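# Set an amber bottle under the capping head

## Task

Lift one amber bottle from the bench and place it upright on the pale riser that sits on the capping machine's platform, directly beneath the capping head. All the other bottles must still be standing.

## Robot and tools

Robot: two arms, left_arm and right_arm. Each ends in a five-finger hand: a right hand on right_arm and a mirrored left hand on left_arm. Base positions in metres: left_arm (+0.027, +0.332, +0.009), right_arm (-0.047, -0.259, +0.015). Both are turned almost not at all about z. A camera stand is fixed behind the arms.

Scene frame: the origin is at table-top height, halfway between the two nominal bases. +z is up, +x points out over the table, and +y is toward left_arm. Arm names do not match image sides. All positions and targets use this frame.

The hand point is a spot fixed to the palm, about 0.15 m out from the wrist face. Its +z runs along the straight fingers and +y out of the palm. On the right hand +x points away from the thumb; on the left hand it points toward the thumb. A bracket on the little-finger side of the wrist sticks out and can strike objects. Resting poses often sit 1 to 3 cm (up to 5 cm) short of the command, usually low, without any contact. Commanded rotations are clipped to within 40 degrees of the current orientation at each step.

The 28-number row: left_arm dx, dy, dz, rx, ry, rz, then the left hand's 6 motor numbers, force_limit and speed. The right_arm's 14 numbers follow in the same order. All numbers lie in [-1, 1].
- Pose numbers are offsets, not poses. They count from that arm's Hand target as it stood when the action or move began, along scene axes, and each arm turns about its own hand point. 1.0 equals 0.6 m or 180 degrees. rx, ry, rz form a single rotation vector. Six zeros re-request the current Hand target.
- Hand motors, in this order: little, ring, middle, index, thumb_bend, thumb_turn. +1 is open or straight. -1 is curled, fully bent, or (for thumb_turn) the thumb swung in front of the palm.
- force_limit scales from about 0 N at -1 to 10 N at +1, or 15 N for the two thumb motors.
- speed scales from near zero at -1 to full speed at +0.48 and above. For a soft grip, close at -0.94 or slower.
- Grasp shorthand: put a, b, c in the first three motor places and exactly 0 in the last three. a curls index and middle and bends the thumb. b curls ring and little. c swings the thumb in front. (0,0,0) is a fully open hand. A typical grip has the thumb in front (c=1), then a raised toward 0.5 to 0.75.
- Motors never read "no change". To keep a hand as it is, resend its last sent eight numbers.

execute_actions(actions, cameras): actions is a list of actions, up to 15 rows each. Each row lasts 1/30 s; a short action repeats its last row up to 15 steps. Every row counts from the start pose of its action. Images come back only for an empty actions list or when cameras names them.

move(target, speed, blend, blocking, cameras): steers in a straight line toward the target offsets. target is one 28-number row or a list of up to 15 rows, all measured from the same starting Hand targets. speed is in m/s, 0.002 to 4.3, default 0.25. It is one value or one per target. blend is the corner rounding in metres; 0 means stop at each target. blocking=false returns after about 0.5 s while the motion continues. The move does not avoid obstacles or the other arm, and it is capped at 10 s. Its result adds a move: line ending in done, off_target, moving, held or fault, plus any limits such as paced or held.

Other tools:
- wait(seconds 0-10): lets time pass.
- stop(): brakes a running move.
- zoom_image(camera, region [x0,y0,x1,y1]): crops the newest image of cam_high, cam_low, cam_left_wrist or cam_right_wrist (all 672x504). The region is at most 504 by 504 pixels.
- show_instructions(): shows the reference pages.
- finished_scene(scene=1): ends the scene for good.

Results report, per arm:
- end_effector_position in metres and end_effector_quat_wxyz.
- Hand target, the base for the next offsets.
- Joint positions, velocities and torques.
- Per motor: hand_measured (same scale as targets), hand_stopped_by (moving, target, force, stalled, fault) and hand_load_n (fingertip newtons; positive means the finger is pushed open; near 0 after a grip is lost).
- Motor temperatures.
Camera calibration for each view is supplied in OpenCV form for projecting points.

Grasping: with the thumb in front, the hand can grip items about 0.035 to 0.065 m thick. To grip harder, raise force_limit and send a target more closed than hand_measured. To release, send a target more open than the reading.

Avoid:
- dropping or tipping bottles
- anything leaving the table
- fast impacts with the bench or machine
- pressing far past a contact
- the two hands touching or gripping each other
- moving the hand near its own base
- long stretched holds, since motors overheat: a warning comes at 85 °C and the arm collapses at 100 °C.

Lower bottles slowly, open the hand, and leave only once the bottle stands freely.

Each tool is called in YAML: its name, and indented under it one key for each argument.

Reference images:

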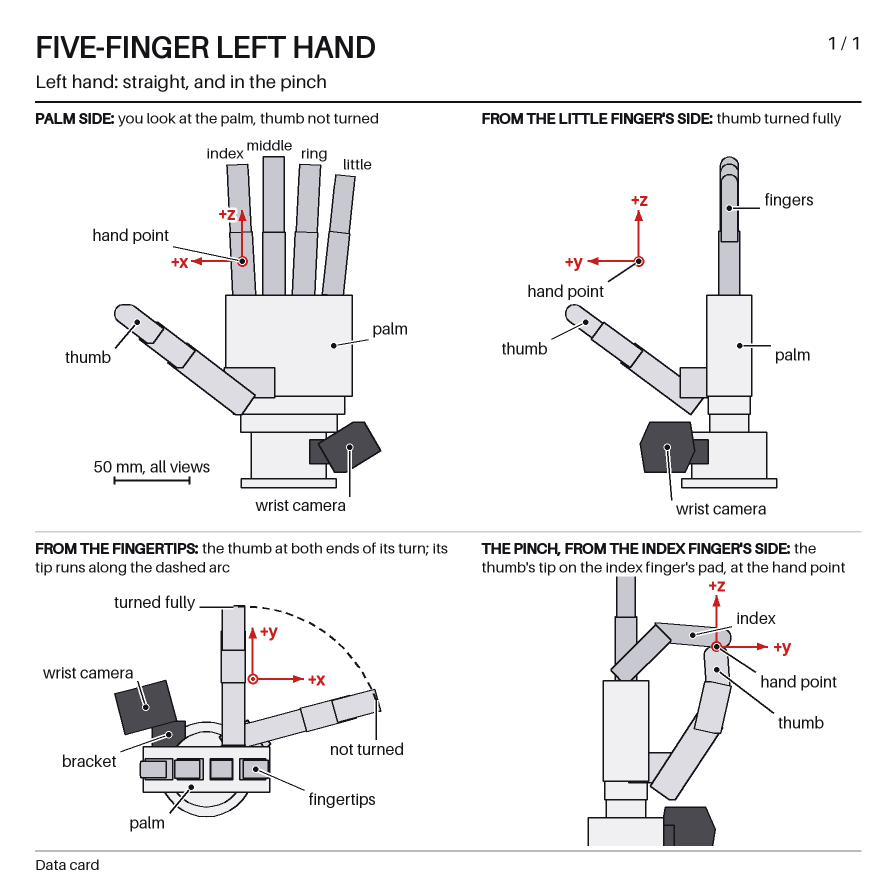

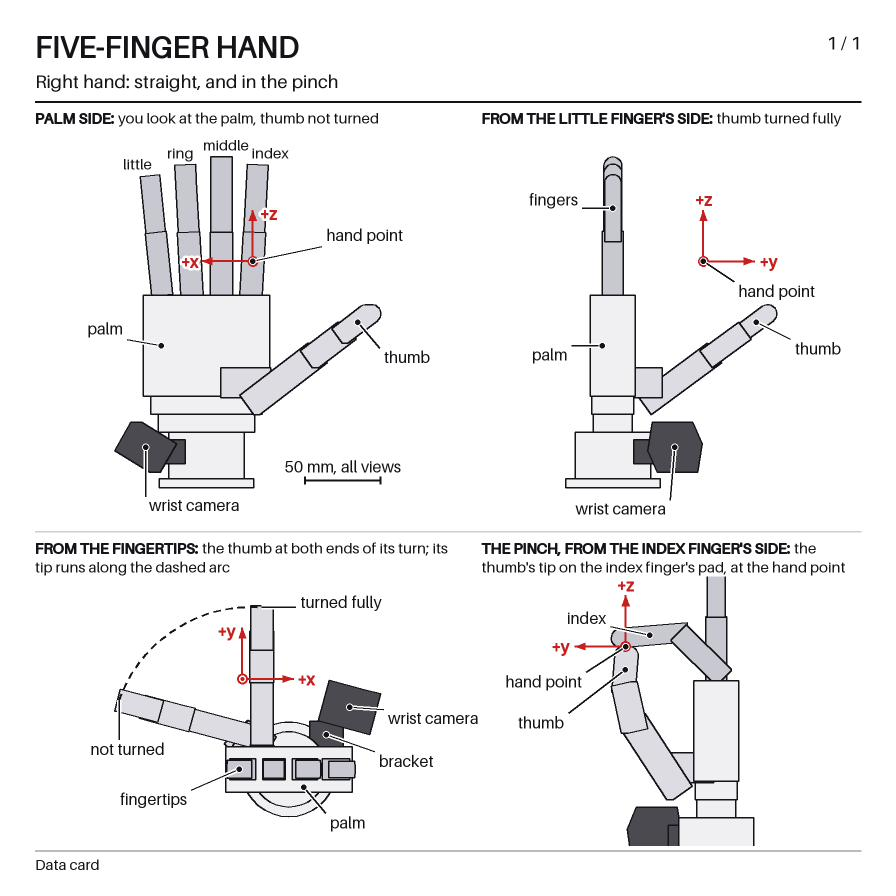

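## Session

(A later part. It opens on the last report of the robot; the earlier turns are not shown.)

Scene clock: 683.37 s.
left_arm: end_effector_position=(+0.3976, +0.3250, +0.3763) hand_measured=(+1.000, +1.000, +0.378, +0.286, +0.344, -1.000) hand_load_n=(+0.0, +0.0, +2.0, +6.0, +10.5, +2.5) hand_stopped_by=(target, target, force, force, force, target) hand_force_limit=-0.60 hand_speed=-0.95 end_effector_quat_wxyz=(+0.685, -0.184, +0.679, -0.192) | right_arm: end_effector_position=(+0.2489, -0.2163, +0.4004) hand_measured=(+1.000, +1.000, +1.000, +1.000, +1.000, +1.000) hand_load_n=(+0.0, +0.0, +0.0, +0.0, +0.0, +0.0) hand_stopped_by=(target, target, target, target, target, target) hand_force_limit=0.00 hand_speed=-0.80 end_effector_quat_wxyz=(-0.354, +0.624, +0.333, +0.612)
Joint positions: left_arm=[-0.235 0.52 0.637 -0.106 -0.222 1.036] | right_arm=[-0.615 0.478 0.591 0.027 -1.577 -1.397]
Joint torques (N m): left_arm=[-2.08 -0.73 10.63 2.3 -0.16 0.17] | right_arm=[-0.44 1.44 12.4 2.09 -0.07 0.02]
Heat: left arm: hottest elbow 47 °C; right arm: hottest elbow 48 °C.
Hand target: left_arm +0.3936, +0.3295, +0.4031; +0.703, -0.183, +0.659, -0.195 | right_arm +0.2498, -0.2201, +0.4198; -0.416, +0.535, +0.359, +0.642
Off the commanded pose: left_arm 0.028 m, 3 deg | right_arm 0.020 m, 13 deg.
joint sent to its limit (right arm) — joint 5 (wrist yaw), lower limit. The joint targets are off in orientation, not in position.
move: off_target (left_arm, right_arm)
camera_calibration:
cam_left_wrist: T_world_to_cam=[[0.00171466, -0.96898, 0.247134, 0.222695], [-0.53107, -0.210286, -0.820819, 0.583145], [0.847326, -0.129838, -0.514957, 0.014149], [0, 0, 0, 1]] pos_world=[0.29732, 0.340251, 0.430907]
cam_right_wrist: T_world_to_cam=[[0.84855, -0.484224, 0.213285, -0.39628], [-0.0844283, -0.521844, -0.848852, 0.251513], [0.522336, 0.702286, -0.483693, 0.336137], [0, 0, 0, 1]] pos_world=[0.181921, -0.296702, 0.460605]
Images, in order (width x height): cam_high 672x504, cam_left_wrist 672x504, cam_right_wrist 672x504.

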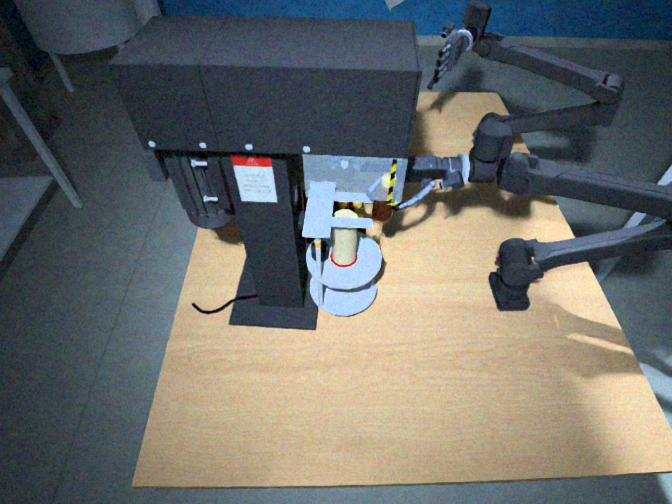

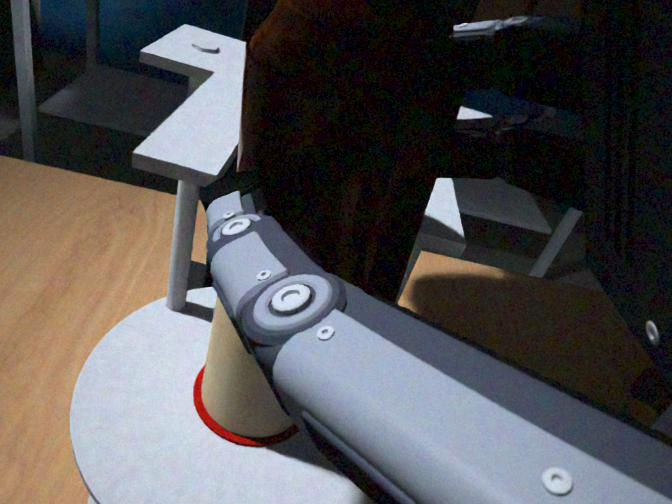

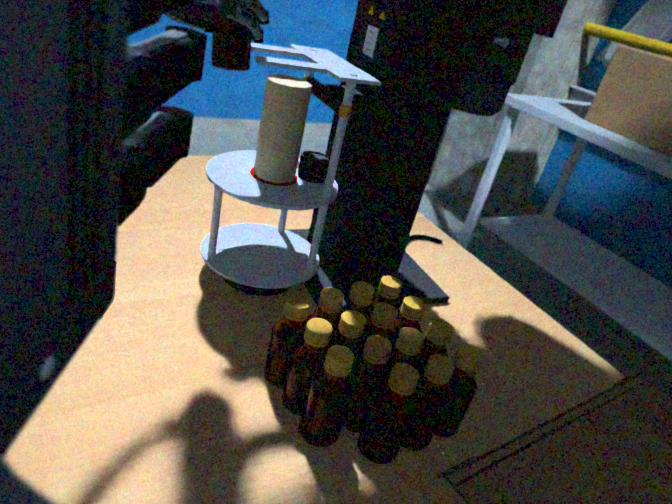

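zoom_image:
  camera: "cam_left_wrist"
  region: [120, 10, 280, 210]

zoom_image:
  camera: "cam_left_wrist"
  region: [380, 80, 540, 280]

Scaled by 2.520 from the camera's 672x504 image, which has a finer 960x720 frame.

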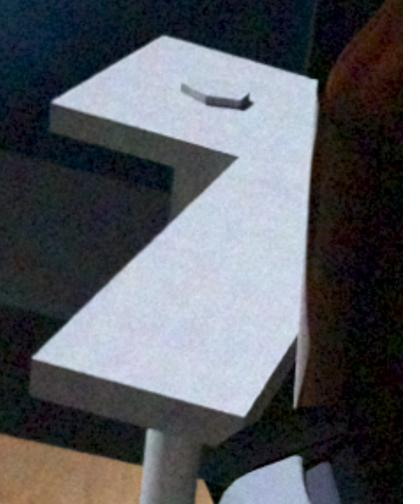

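Scaled by 2.520 from the camera's 672x504 image, which has a finer 960x720 frame.

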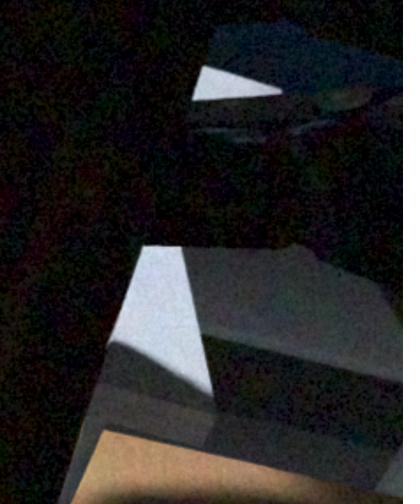

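wait:
  seconds: 0.1
  cameras: ["cam_low","cam_right_wrist","cam_high"]

zoom_image:
  camera: "cam_right_wrist"
  region: [190, 0, 320, 100]

zoom_image:
  camera: "cam_low"
  region: [270, 190, 430, 310]

Scene clock: 713.80 s.
left_arm: end_effector_position=(+0.3976, +0.3250, +0.3763) hand_measured=(+1.000, +1.000, +0.378, +0.286, +0.344, -1.000) hand_load_n=(+0.0, +0.0, +1.5, +5.5, +10.5, +2.5) hand_stopped_by=(target, target, force, force, force, target) hand_force_limit=-0.60 hand_speed=-0.95 end_effector_quat_wxyz=(+0.685, -0.184, +0.679, -0.192) | right_arm: end_effector_position=(+0.2489, -0.2163, +0.4004) hand_measured=(+1.000, +1.000, +1.000, +1.000, +1.000, +1.000) hand_load_n=(+0.0, +0.0, +0.0, +0.0, +0.0, +0.0) hand_stopped_by=(target, target, target, target, target, target) hand_force_limit=0.00 hand_speed=-0.80 end_effector_quat_wxyz=(-0.354, +0.624, +0.333, +0.612)
Joint positions: left_arm=[-0.235 0.52 0.637 -0.106 -0.222 1.036] | right_arm=[-0.615 0.478 0.591 0.027 -1.577 -1.397]
Joint torques (N m): left_arm=[-2.32 -0.44 10.67 2.32 -0.16 0.16] | right_arm=[0.21 1.9 12.25 2.04 -0.1 0.02]
Motor temperatures (°C): left_arm=[34 28 42 25 25 26] | right_arm=[27 25 47 24 24 24]
Heat: left arm: hottest elbow 42 °C; right arm: hottest elbow 47 °C.
Hand target: left_arm +0.3936, +0.3295, +0.4031; +0.703, -0.183, +0.659, -0.195 | right_arm +0.2498, -0.2201, +0.4198; -0.416, +0.535, +0.359, +0.642
Off the commanded pose: left_arm 0.028 m, 3 deg | right_arm 0.020 m, 13 deg.
wait: 0.10 s; at rest from the start
camera_calibration:
cam_right_wrist: T_world_to_cam=[[0.84855, -0.484224, 0.213285, -0.39628], [-0.0844283, -0.521844, -0.848852, 0.251513], [0.522336, 0.702286, -0.483693, 0.336137], [0, 0, 0, 1]] pos_world=[0.181921, -0.296702, 0.460605]
Images, in order (width x height): cam_high 672x504, cam_low 672x504, cam_right_wrist 672x504.

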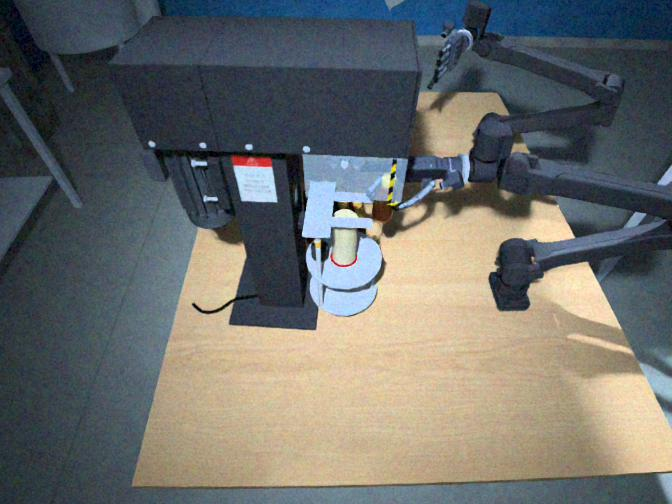

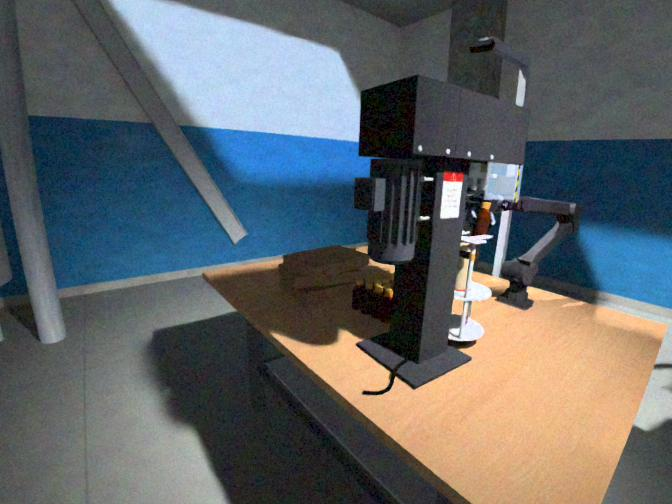

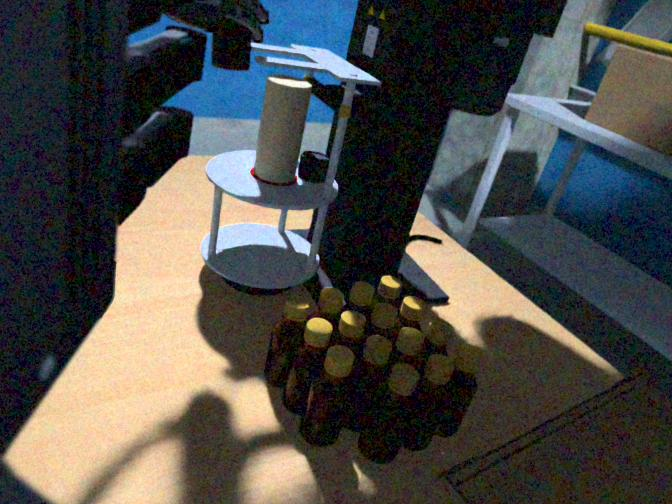

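Scaled by 3.877 from the camera's 672x504 image, which has a finer 960x720 frame.

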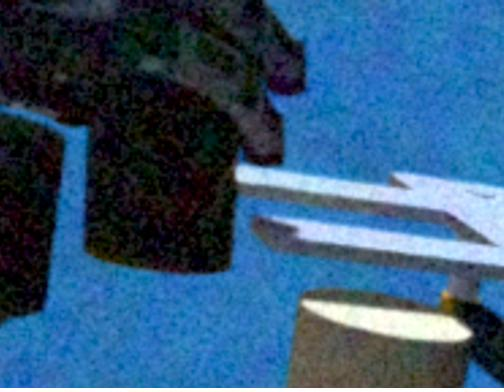

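Scaled by 3.150 from the camera's 672x504 image, which has a finer 960x720 frame.

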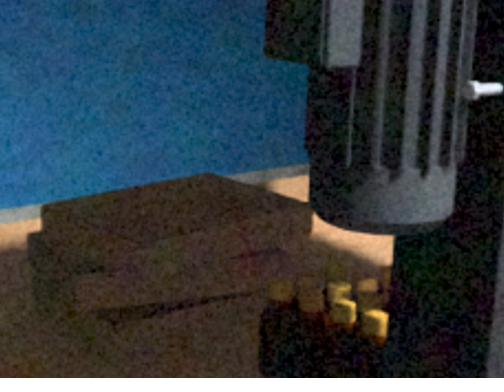

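move:
  target: [-0.012,0.008,0.004,0.026,0.004,0,1,1,-0.24,-0.26,0.0,-1,-0.6,-0.95,0,0,0,0,0,0,1,1,1,1,1,1,0,-0.8]
  speed: 0.04
  cameras: ["cam_high","cam_left_wrist","cam_right_wrist"]

zoom_image:
  camera: "cam_left_wrist"
  region: [100, 0, 504, 303]

zoom_image:
  camera: "cam_right_wrist"
  region: [190, 0, 320, 100]

zoom_image:
  camera: "cam_high"
  region: [300, 165, 420, 255]

Scene clock: 742.17 s.
left_arm: end_effector_position=(+0.3916, +0.3301, +0.3759) hand_measured=(+1.000, +1.000, +0.378, +0.286, +0.344, -1.000) hand_load_n=(+0.0, +0.0, +1.5, +6.0, +10.5, +2.5) hand_stopped_by=(target, target, force, force, force, target) hand_force_limit=-0.60 hand_speed=-0.95 end_effector_quat_wxyz=(+0.685, -0.162, +0.691, -0.166) | right_arm: end_effector_position=(+0.2489, -0.2163, +0.4004) hand_measured=(+1.000, +1.000, +1.000, +1.000, +1.000, +1.000) hand_load_n=(+0.0, +0.5, +0.0, +0.0, +0.0, +0.0) hand_stopped_by=(target, target, target, target, target, target) hand_force_limit=0.00 hand_speed=-0.80 end_effector_quat_wxyz=(-0.354, +0.624, +0.333, +0.612)
Joint positions: left_arm=[-0.235 0.502 0.637 -0.141 -0.222 1.101] | right_arm=[-0.615 0.478 0.591 0.027 -1.577 -1.397]
Joint torques (N m): left_arm=[-2.02 -0.91 10.95 2.19 -0.12 0.26] | right_arm=[-0.56 1.61 12.33 1.98 -0.06 -0.03]
Heat: left arm: hottest elbow 41 °C; right arm: hottest elbow 47 °C.
Hand target: left_arm +0.3864, +0.3343, +0.4055; +0.705, -0.155, +0.671, -0.167 | right_arm +0.2498, -0.2201, +0.4198; -0.416, +0.535, +0.359, +0.642
Off the commanded pose: left_arm 0.030 m, 3 deg | right_arm 0.020 m, 13 deg.
joint sent to its limit (right arm) — joint 5 (wrist yaw), lower limit. The joint targets are off in orientation, not in position.
move: off_target (left_arm, right_arm)
camera_calibration:
cam_left_wrist: T_world_to_cam=[[0.00528789, -0.983749, 0.179473, 0.256676], [-0.54434, -0.153387, -0.824722, 0.568484], [0.838848, -0.0933336, -0.536305, 0.0189531], [0, 0, 0, 1]] pos_world=[0.292192, 0.341471, 0.432939]
cam_right_wrist: T_world_to_cam=[[0.84855, -0.484224, 0.213285, -0.39628], [-0.0844283, -0.521844, -0.848852, 0.251513], [0.522336, 0.702286, -0.483693, 0.336137], [0, 0, 0, 1]] pos_world=[0.181921, -0.296702, 0.460605]
Images, in order (width x height): cam_high 672x504, cam_left_wrist 672x504, cam_right_wrist 672x504.

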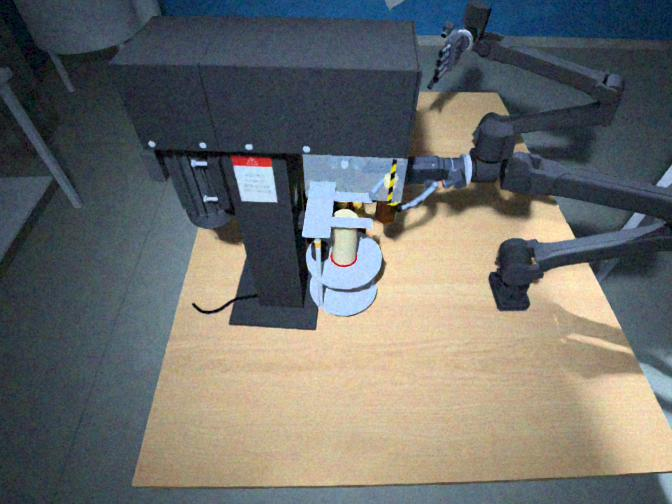

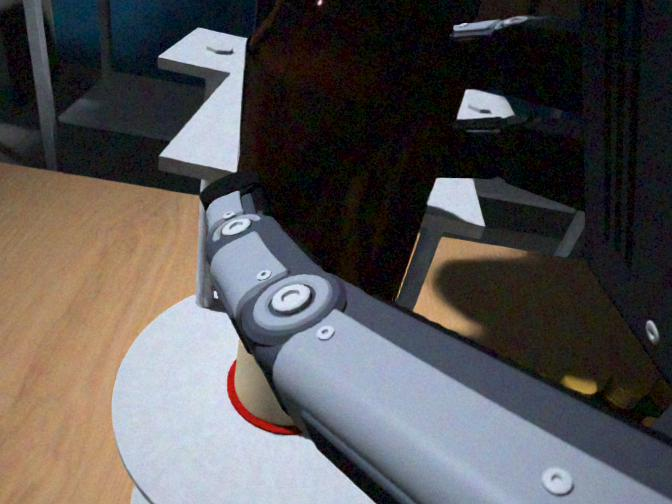

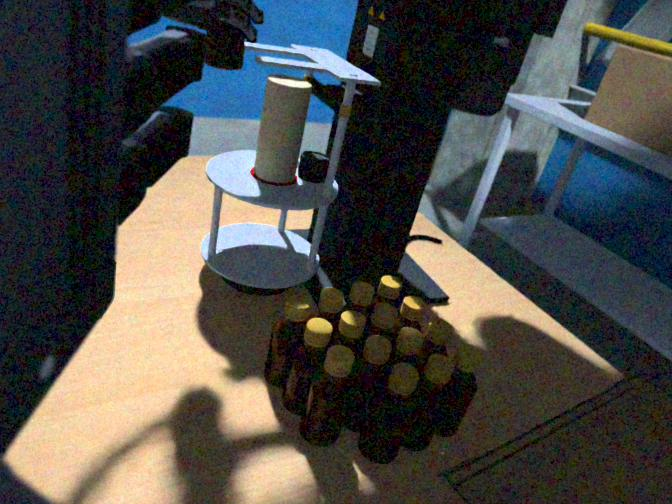

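Scaled by 1.248 from the camera's 672x504 image, which has a finer 960x720 frame.

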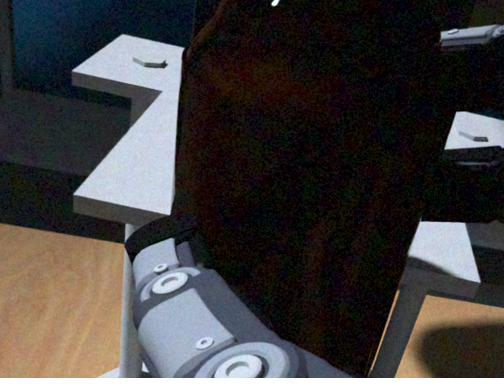

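Scaled by 3.877 from the camera's 672x504 image, which has a finer 960x720 frame.

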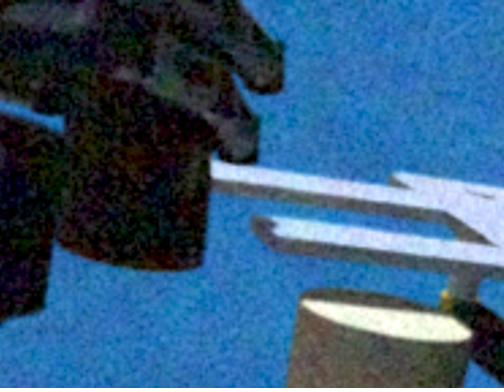

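Scaled by 4.200 from the camera's 672x504 image, which has a finer 960x720 frame.

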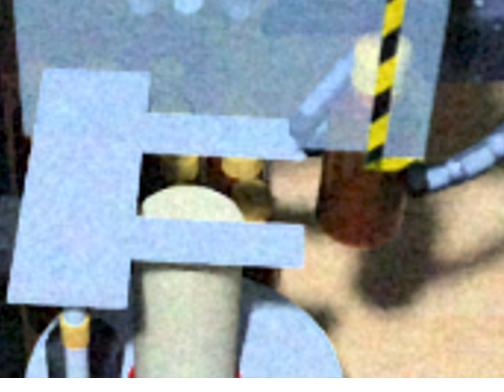

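zoom_image:
  camera: "cam_left_wrist"
  region: [380, 140, 520, 280]

zoom_image:
  camera: "cam_left_wrist"
  region: [140, 60, 280, 200]

Scaled by 3.600 from the camera's 672x504 image, which has a finer 960x720 frame.

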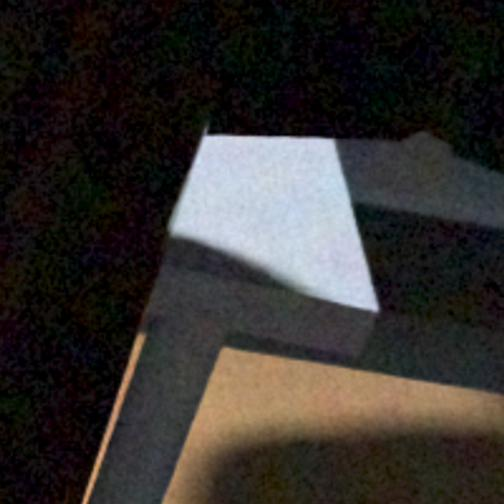

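Scaled by 3.600 from the camera's 672x504 image, which has a finer 960x720 frame.

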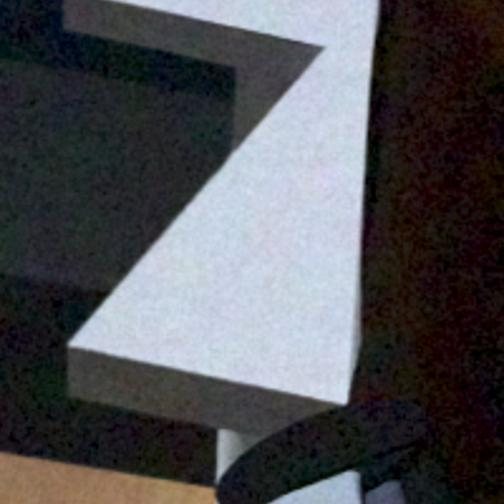

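move:
  target: [0.025,0.004,0.004,0,0,0,1,1,-0.24,-0.26,0.0,-1,-0.6,-0.95,0,0,0,0,0,0,1,1,1,1,1,1,0,-0.8]
  speed: 0.04
  cameras: ["cam_high","cam_left_wrist","cam_right_wrist"]

zoom_image:
  camera: "cam_left_wrist"
  region: [140, 60, 280, 200]

zoom_image:
  camera: "cam_left_wrist"
  region: [380, 140, 520, 280]

zoom_image:
  camera: "cam_high"
  region: [300, 165, 420, 255]

zoom_image:
  camera: "cam_right_wrist"
  region: [190, 0, 320, 100]

Scene clock: 757.40 s.
left_arm: end_effector_position=(+0.3984, +0.3316, +0.3674) hand_measured=(+1.000, +1.000, +0.378, +0.286, +0.344, -1.000) hand_load_n=(+0.0, +0.0, +2.0, +6.0, +10.5, +2.5) hand_stopped_by=(target, target, force, force, force, target) hand_force_limit=-0.60 hand_speed=-0.95 end_effector_quat_wxyz=(+0.676, -0.160, +0.700, -0.164) | right_arm: end_effector_position=(+0.2489, -0.2163, +0.4004) hand_measured=(+1.000, +1.000, +1.000, +1.000, +1.000, +1.000) hand_load_n=(+0.0, +0.0, +0.0, +0.0, +0.0, +0.0) hand_stopped_by=(target, target, target, target, target, target) hand_force_limit=0.00 hand_speed=-0.80 end_effector_quat_wxyz=(-0.354, +0.624, +0.333, +0.612)
Joint positions: left_arm=[-0.213 0.527 0.637 -0.141 -0.195 1.102] | right_arm=[-0.615 0.478 0.591 0.027 -1.577 -1.397]
Joint torques (N m): left_arm=[-1.79 0.67 11.99 3.3 -0.04 0.25] | right_arm=[-0.56 1.79 12.34 1.92 -0.12 -0.05]
Heat: left arm: hottest elbow 40 °C; right arm: hottest elbow 47 °C.
Hand target: left_arm +0.4014, +0.3368, +0.4079; +0.705, -0.156, +0.671, -0.167 | right_arm +0.2498, -0.2201, +0.4198; -0.416, +0.535, +0.359, +0.642
Off the commanded pose: left_arm 0.041 m, 5 deg | right_arm 0.020 m, 13 deg.
joint sent to its limit (right arm) — joint 5 (wrist yaw), lower limit. The joint targets are off in orientation, not in position.
move: off_target (left_arm, right_arm)
camera_calibration:
cam_left_wrist: T_world_to_cam=[[0.00440379, -0.984774, 0.173781, 0.262421], [-0.565353, -0.145796, -0.811862, 0.566552], [0.824838, -0.0946724, -0.557387, 0.0226714], [0, 0, 0, 1]] pos_world=[0.300446, 0.343172, 0.426995]
cam_right_wrist: T_world_to_cam=[[0.84855, -0.484224, 0.213285, -0.39628], [-0.0844283, -0.521844, -0.848852, 0.251513], [0.522336, 0.702286, -0.483693, 0.336137], [0, 0, 0, 1]] pos_world=[0.181921, -0.296702, 0.460605]
Images, in order (width x height): cam_high 672x504, cam_left_wrist 672x504, cam_right_wrist 672x504.

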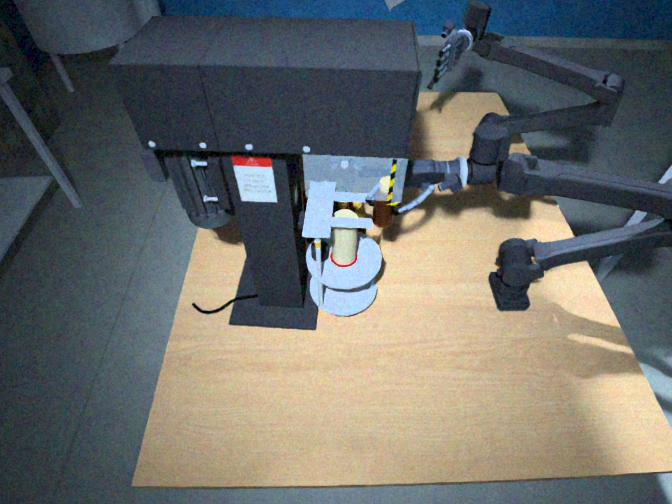

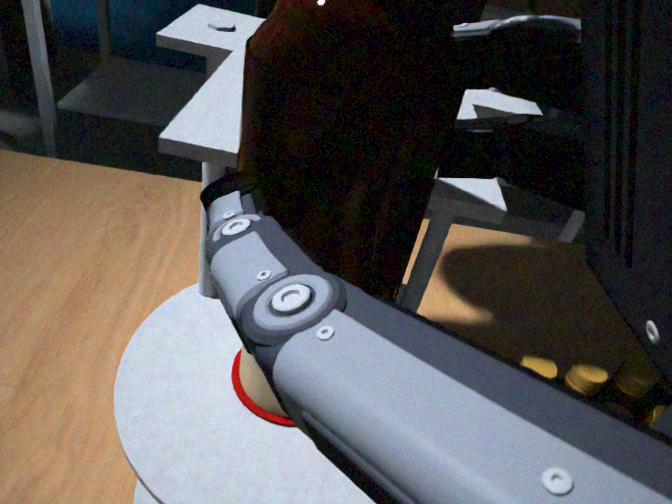

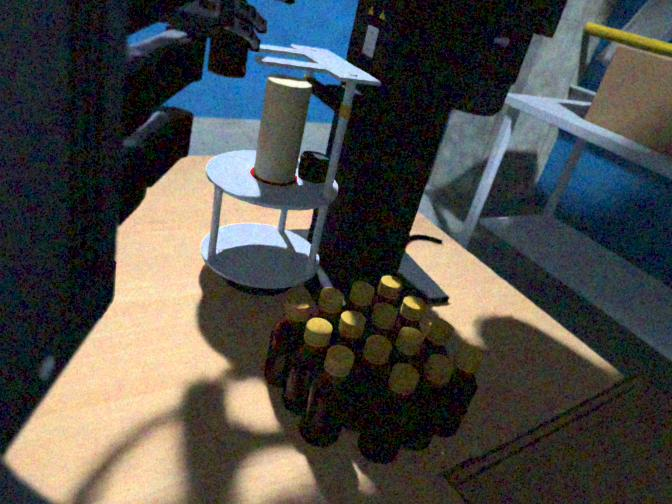

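Scaled by 3.600 from the camera's 672x504 image, which has a finer 960x720 frame.

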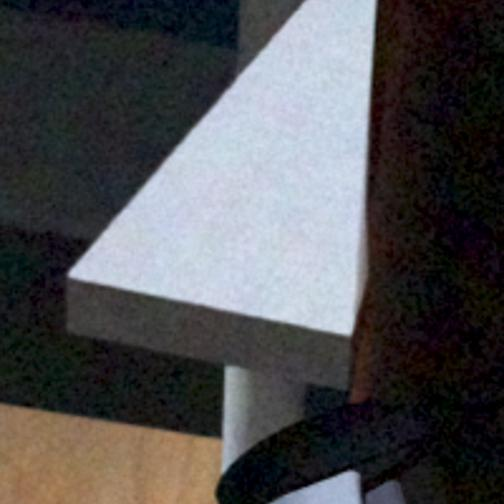

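Scaled by 3.600 from the camera's 672x504 image, which has a finer 960x720 frame.

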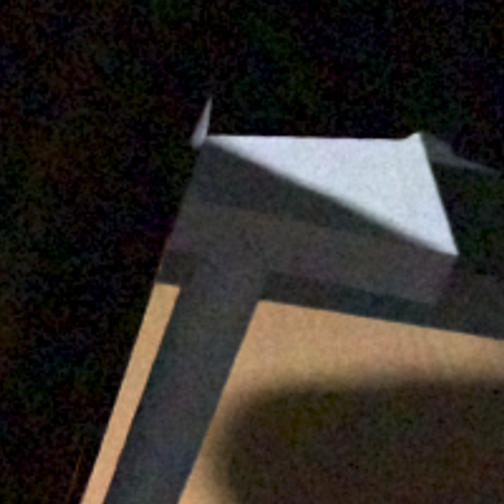

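Scaled by 4.200 from the camera's 672x504 image, which has a finer 960x720 frame.

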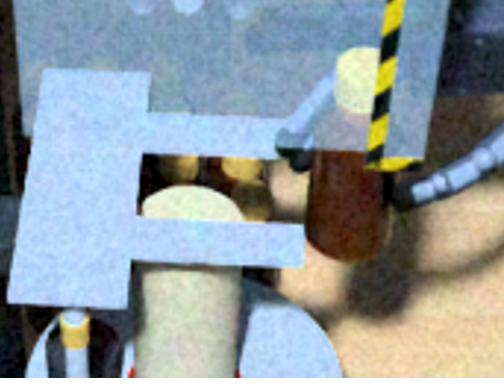

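Scaled by 3.877 from the camera's 672x504 image, which has a finer 960x720 frame.

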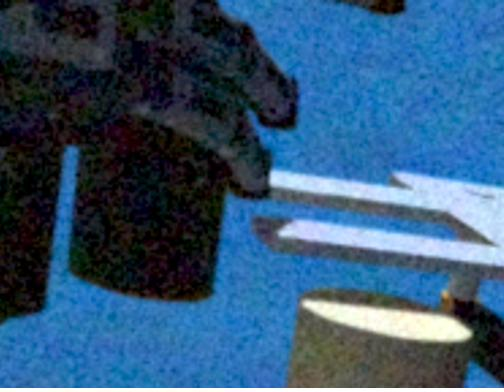

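move:
  target: [0.008,-0.001,0.022,0,-0.006,0,1,1,-0.24,-0.26,0.0,-1,-0.6,-0.95,0,0,0,0,0,0,1,1,1,1,1,1,0,-0.8]
  speed: 0.04
  cameras: ["cam_high","cam_left_wrist","cam_right_wrist"]

zoom_image:
  camera: "cam_right_wrist"
  region: [190, 0, 320, 100]

zoom_image:
  camera: "cam_high"
  region: [300, 165, 420, 255]

Scene clock: 770.83 s.
left_arm: end_effector_position=(+0.4003, +0.3313, +0.3662) hand_measured=(+1.000, +1.000, +0.378, +0.286, +0.344, -1.000) hand_load_n=(+0.0, +0.0, +1.5, +6.0, +10.5, +2.5) hand_stopped_by=(target, target, force, force, force, target) hand_force_limit=-0.60 hand_speed=-0.95 end_effector_quat_wxyz=(+0.676, -0.159, +0.701, -0.163) | right_arm: end_effector_position=(+0.2489, -0.2163, +0.4004) hand_measured=(+1.000, +1.000, +1.000, +1.000, +1.000, +1.000) hand_load_n=(+0.0, +0.0, +0.0, +0.0, +0.0, +0.0) hand_stopped_by=(target, target, target, target, target, target) hand_force_limit=0.00 hand_speed=-0.80 end_effector_quat_wxyz=(-0.354, +0.624, +0.333, +0.612)
Joint positions: left_arm=[-0.213 0.534 0.637 -0.137 -0.195 1.104] | right_arm=[-0.615 0.478 0.591 0.027 -1.577 -1.397]
Joint torques (N m): left_arm=[-1.44 0.32 13.46 3.56 -0.08 0.28] | right_arm=[-0.09 2.14 12.4 2.06 -0.1 -0.04]
Heat: left arm: hottest elbow 41 °C; right arm: hottest elbow 47 °C.
Hand target: left_arm +0.4062, +0.3362, +0.4211; +0.712, -0.154, +0.664, -0.168 | right_arm +0.2498, -0.2201, +0.4198; -0.416, +0.535, +0.359, +0.642
Off the commanded pose: left_arm 0.055 m, 6 deg | right_arm 0.020 m, 13 deg.
joint sent to its limit (right arm) — joint 5 (wrist yaw), lower limit. The joint targets are off in orientation, not in position.
move: off_target (left_arm, right_arm)
camera_calibration:
cam_left_wrist: T_world_to_cam=[[0.0047295, -0.985342, 0.170523, 0.263567], [-0.567435, -0.143057, -0.810896, 0.566209], [0.823404, -0.0929256, -0.559794, 0.0212522], [0, 0, 0, 1]] pos_world=[0.302541, 0.342678, 0.426089]
cam_right_wrist: T_world_to_cam=[[0.84855, -0.484224, 0.213285, -0.39628], [-0.0844283, -0.521844, -0.848852, 0.251513], [0.522336, 0.702286, -0.483693, 0.336137], [0, 0, 0, 1]] pos_world=[0.181921, -0.296702, 0.460605]
Images, in order (width x height): cam_high 672x504, cam_left_wrist 672x504, cam_right_wrist 672x504.

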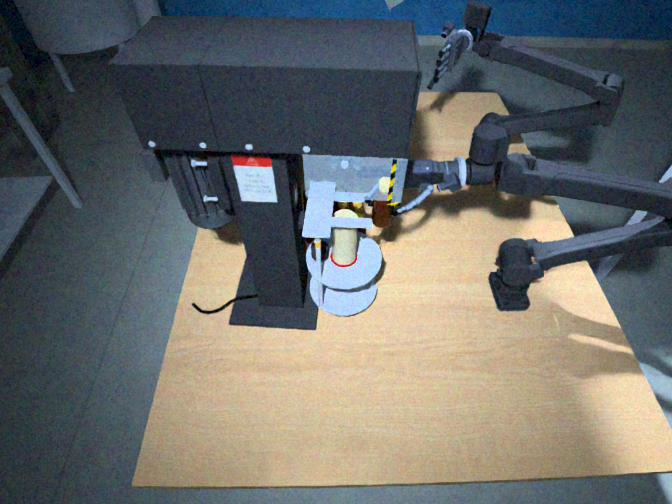

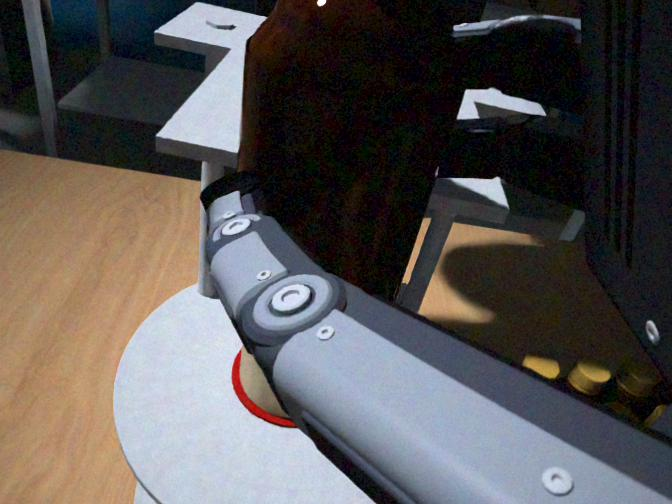

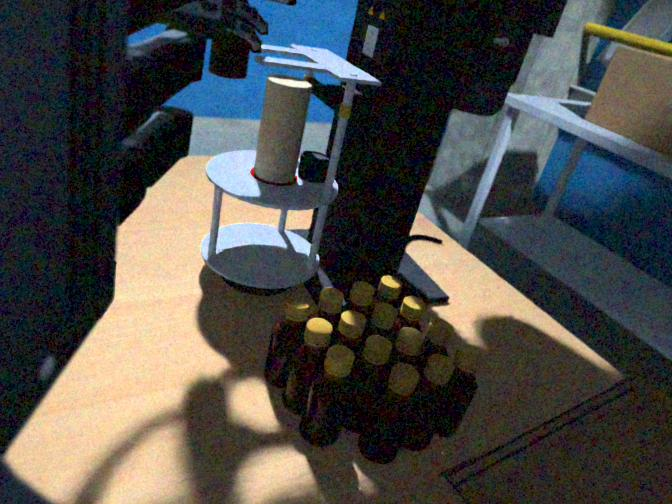

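Scaled by 3.877 from the camera's 672x504 image, which has a finer 960x720 frame.

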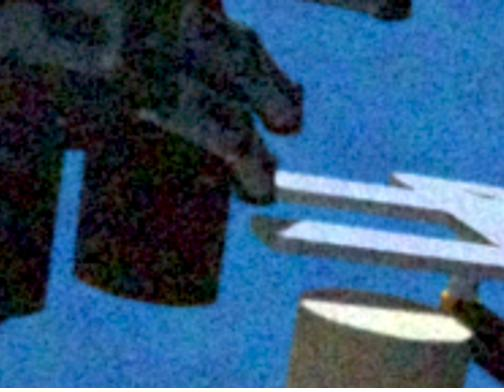

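Scaled by 4.200 from the camera's 672x504 image, which has a finer 960x720 frame.

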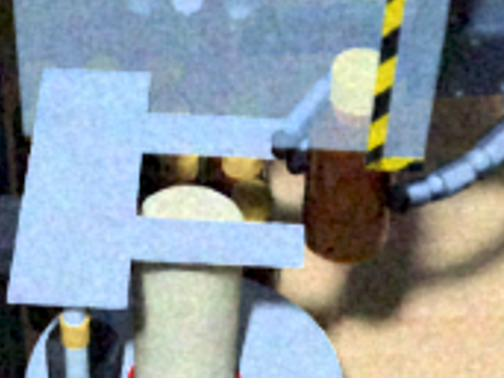

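move:
  target: [0.002,0,0.022,0,-0.004,0,1,1,-0.24,-0.26,0.0,-1,-0.6,-0.95,0,0,0,0,0,0,1,1,1,1,1,1,0,-0.8]
  speed: 0.04

Scene clock: 773.73 s.
left_arm: end_effector_position=(+0.4019, +0.3313, +0.3742) hand_measured=(+1.000, +1.000, +0.378, +0.286, +0.344, -1.000) hand_load_n=(+0.0, +0.0, +1.5, +6.0, +10.5, +2.5) hand_stopped_by=(target, target, force, force, force, target) hand_force_limit=-0.60 hand_speed=-0.95 end_effector_quat_wxyz=(+0.679, -0.158, +0.698, -0.163) | right_arm: end_effector_position=(+0.2489, -0.2163, +0.4004) hand_measured=(+1.000, +1.000, +1.000, +1.000, +1.000, +1.000) hand_load_n=(+0.0, +0.0, +0.0, +0.0, +0.0, +0.0) hand_stopped_by=(target, target, target, target, target, target) hand_force_limit=0.00 hand_speed=-0.80 end_effector_quat_wxyz=(-0.354, +0.624, +0.333, +0.612)
Joint positions: left_arm=[-0.213 0.54 0.652 -0.137 -0.196 1.107] | right_arm=[-0.615 0.478 0.591 0.027 -1.577 -1.397]
Joint torques (N m): left_arm=[-1.61 0.44 14.2 3.32 -0.05 0.3] | right_arm=[-0.56 2.67 12.34 1.88 -0.04 -0.03]
Heat: left arm: hottest elbow 41 °C; right arm: hottest elbow 47 °C.
Hand target: left_arm +0.4075, +0.3362, +0.4340; +0.716, -0.153, +0.660, -0.169 | right_arm +0.2498, -0.2201, +0.4198; -0.416, +0.535, +0.359, +0.642
Off the commanded pose: left_arm 0.061 m, 6 deg | right_arm 0.020 m, 13 deg.
joint sent to its limit (right arm) — joint 5 (wrist yaw), lower limit. The joint targets are off in orientation, not in position.
move: off_target (left_arm, right_arm)

move:
  target: [0.034,-0.0025,0.007,0,-0.004,0,1,1,-0.24,-0.26,0.0,-1,-0.6,-0.95,0,0,0,0,0,0,1,1,1,1,1,1,0,-0.8]
  speed: 0.04
  cameras: ["cam_high","cam_left_wrist","cam_right_wrist"]

zoom_image:
  camera: "cam_right_wrist"
  region: [190, 0, 320, 100]

zoom_image:
  camera: "cam_high"
  region: [300, 165, 420, 255]

zoom_image:
  camera: "cam_left_wrist"
  region: [140, 60, 280, 200]

zoom_image:
  camera: "cam_left_wrist"
  region: [380, 140, 520, 280]

Scene clock: 777.77 s.
left_arm: end_effector_position=(+0.4202, +0.3291, +0.3742) hand_measured=(+1.000, +1.000, +0.378, +0.286, +0.344, -1.000) hand_load_n=(+0.0, +0.0, +1.5, +6.0, +10.5, +2.5) hand_stopped_by=(target, target, force, force, force, target) hand_force_limit=-0.60 hand_speed=-0.95 end_effector_quat_wxyz=(+0.680, -0.157, +0.697, -0.164) | right_arm: end_effector_position=(+0.2489, -0.2163, +0.4004) hand_measured=(+1.000, +1.000, +1.000, +1.000, +1.000, +1.000) hand_load_n=(+0.0, +0.0, +0.0, +0.0, +0.0, +0.0) hand_stopped_by=(target, target, target, target, target, target) hand_force_limit=0.00 hand_speed=-0.80 end_effector_quat_wxyz=(-0.354, +0.624, +0.333, +0.612)
Joint positions: left_arm=[-0.203 0.603 0.667 -0.087 -0.184 1.109] | right_arm=[-0.615 0.478 0.591 0.027 -1.577 -1.397]
Joint torques (N m): left_arm=[-1.44 -0.21 14.53 3.59 -0.07 0.27] | right_arm=[0.73 1.79 12.41 1.99 -0.09 -0.02]
Heat: left arm: hottest elbow 41 °C; right arm: hottest elbow 47 °C.
Hand target: left_arm +0.4278, +0.3346, +0.4384; +0.720, -0.152, +0.656, -0.170 | right_arm +0.2498, -0.2201, +0.4198; -0.416, +0.535, +0.359, +0.642
Off the commanded pose: left_arm 0.065 m, 7 deg | right_arm 0.020 m, 13 deg.
joint sent to its limit (right arm) — joint 5 (wrist yaw), lower limit. The joint targets are off in orientation, not in position.
move: off_target (left_arm, right_arm)
camera_calibration:
cam_left_wrist: T_world_to_cam=[[0.00151312, -0.985657, 0.168755, 0.262037], [-0.558199, -0.14085, -0.817665, 0.581618], [0.829706, -0.0929615, -0.550406, 0.003014], [0, 0, 0, 1]] pos_world=[0.321761, 0.340479, 0.433007]
cam_right_wrist: T_world_to_cam=[[0.84855, -0.484224, 0.213285, -0.39628], [-0.0844283, -0.521844, -0.848852, 0.251513], [0.522336, 0.702286, -0.483693, 0.336137], [0, 0, 0, 1]] pos_world=[0.181921, -0.296702, 0.460605]
Images, in order (width x height): cam_high 672x504, cam_left_wrist 672x504, cam_right_wrist 672x504.

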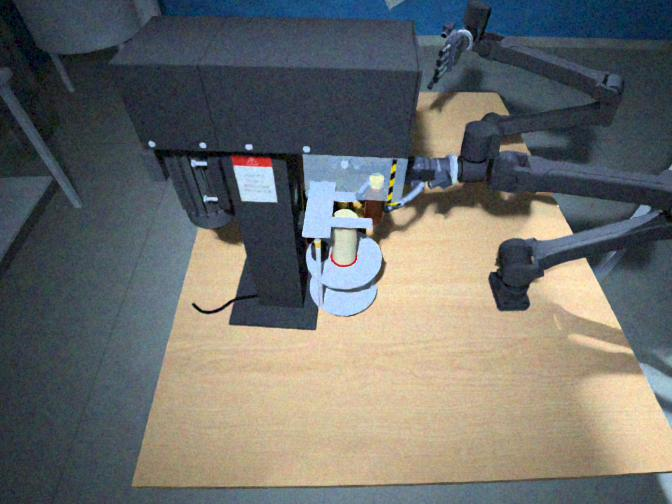

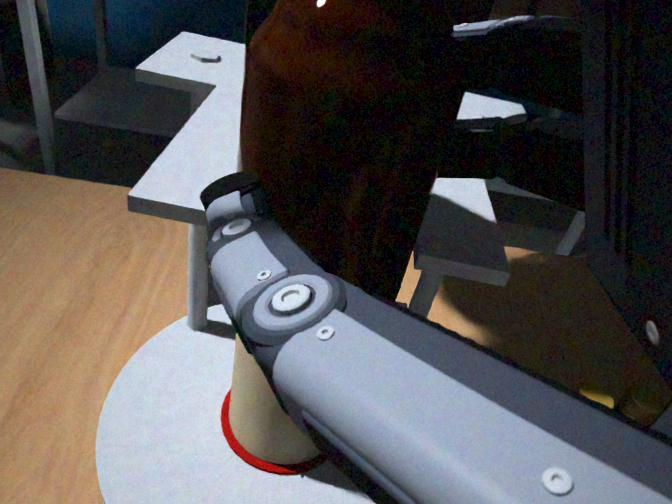

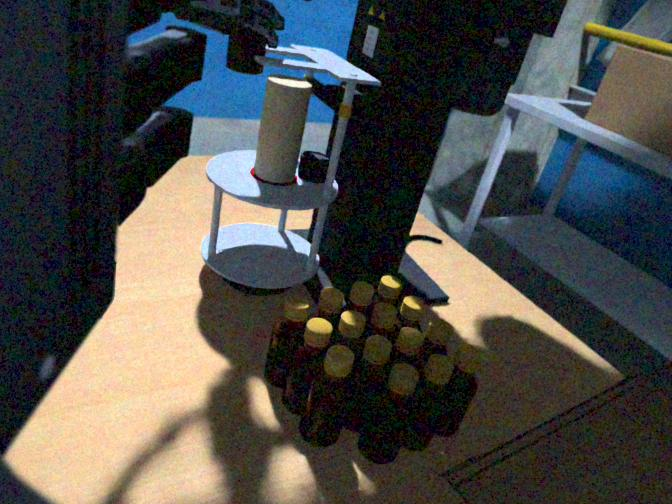

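Scaled by 3.877 from the camera's 672x504 image, which has a finer 960x720 frame.

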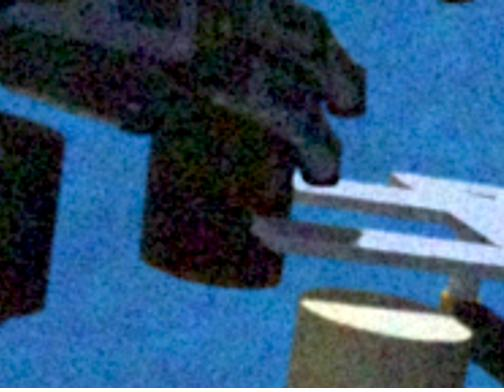

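Scaled by 4.200 from the camera's 672x504 image, which has a finer 960x720 frame.

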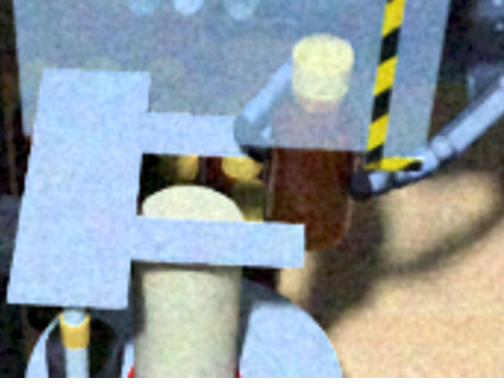

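Scaled by 3.600 from the camera's 672x504 image, which has a finer 960x720 frame.

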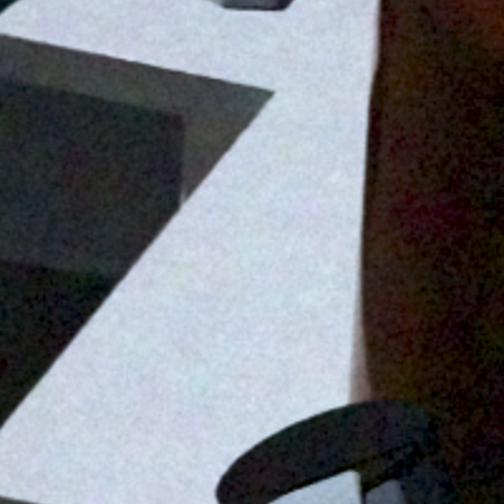

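Scaled by 3.600 from the camera's 672x504 image, which has a finer 960x720 frame.

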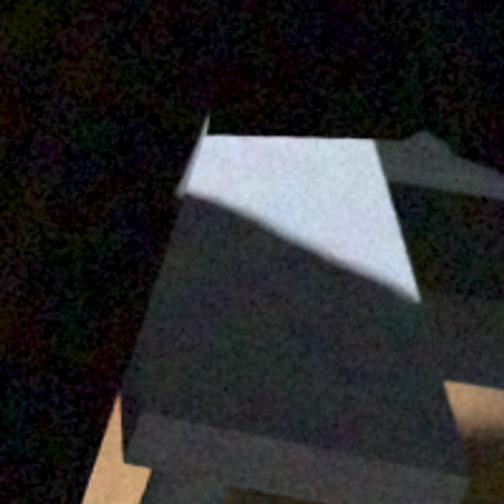

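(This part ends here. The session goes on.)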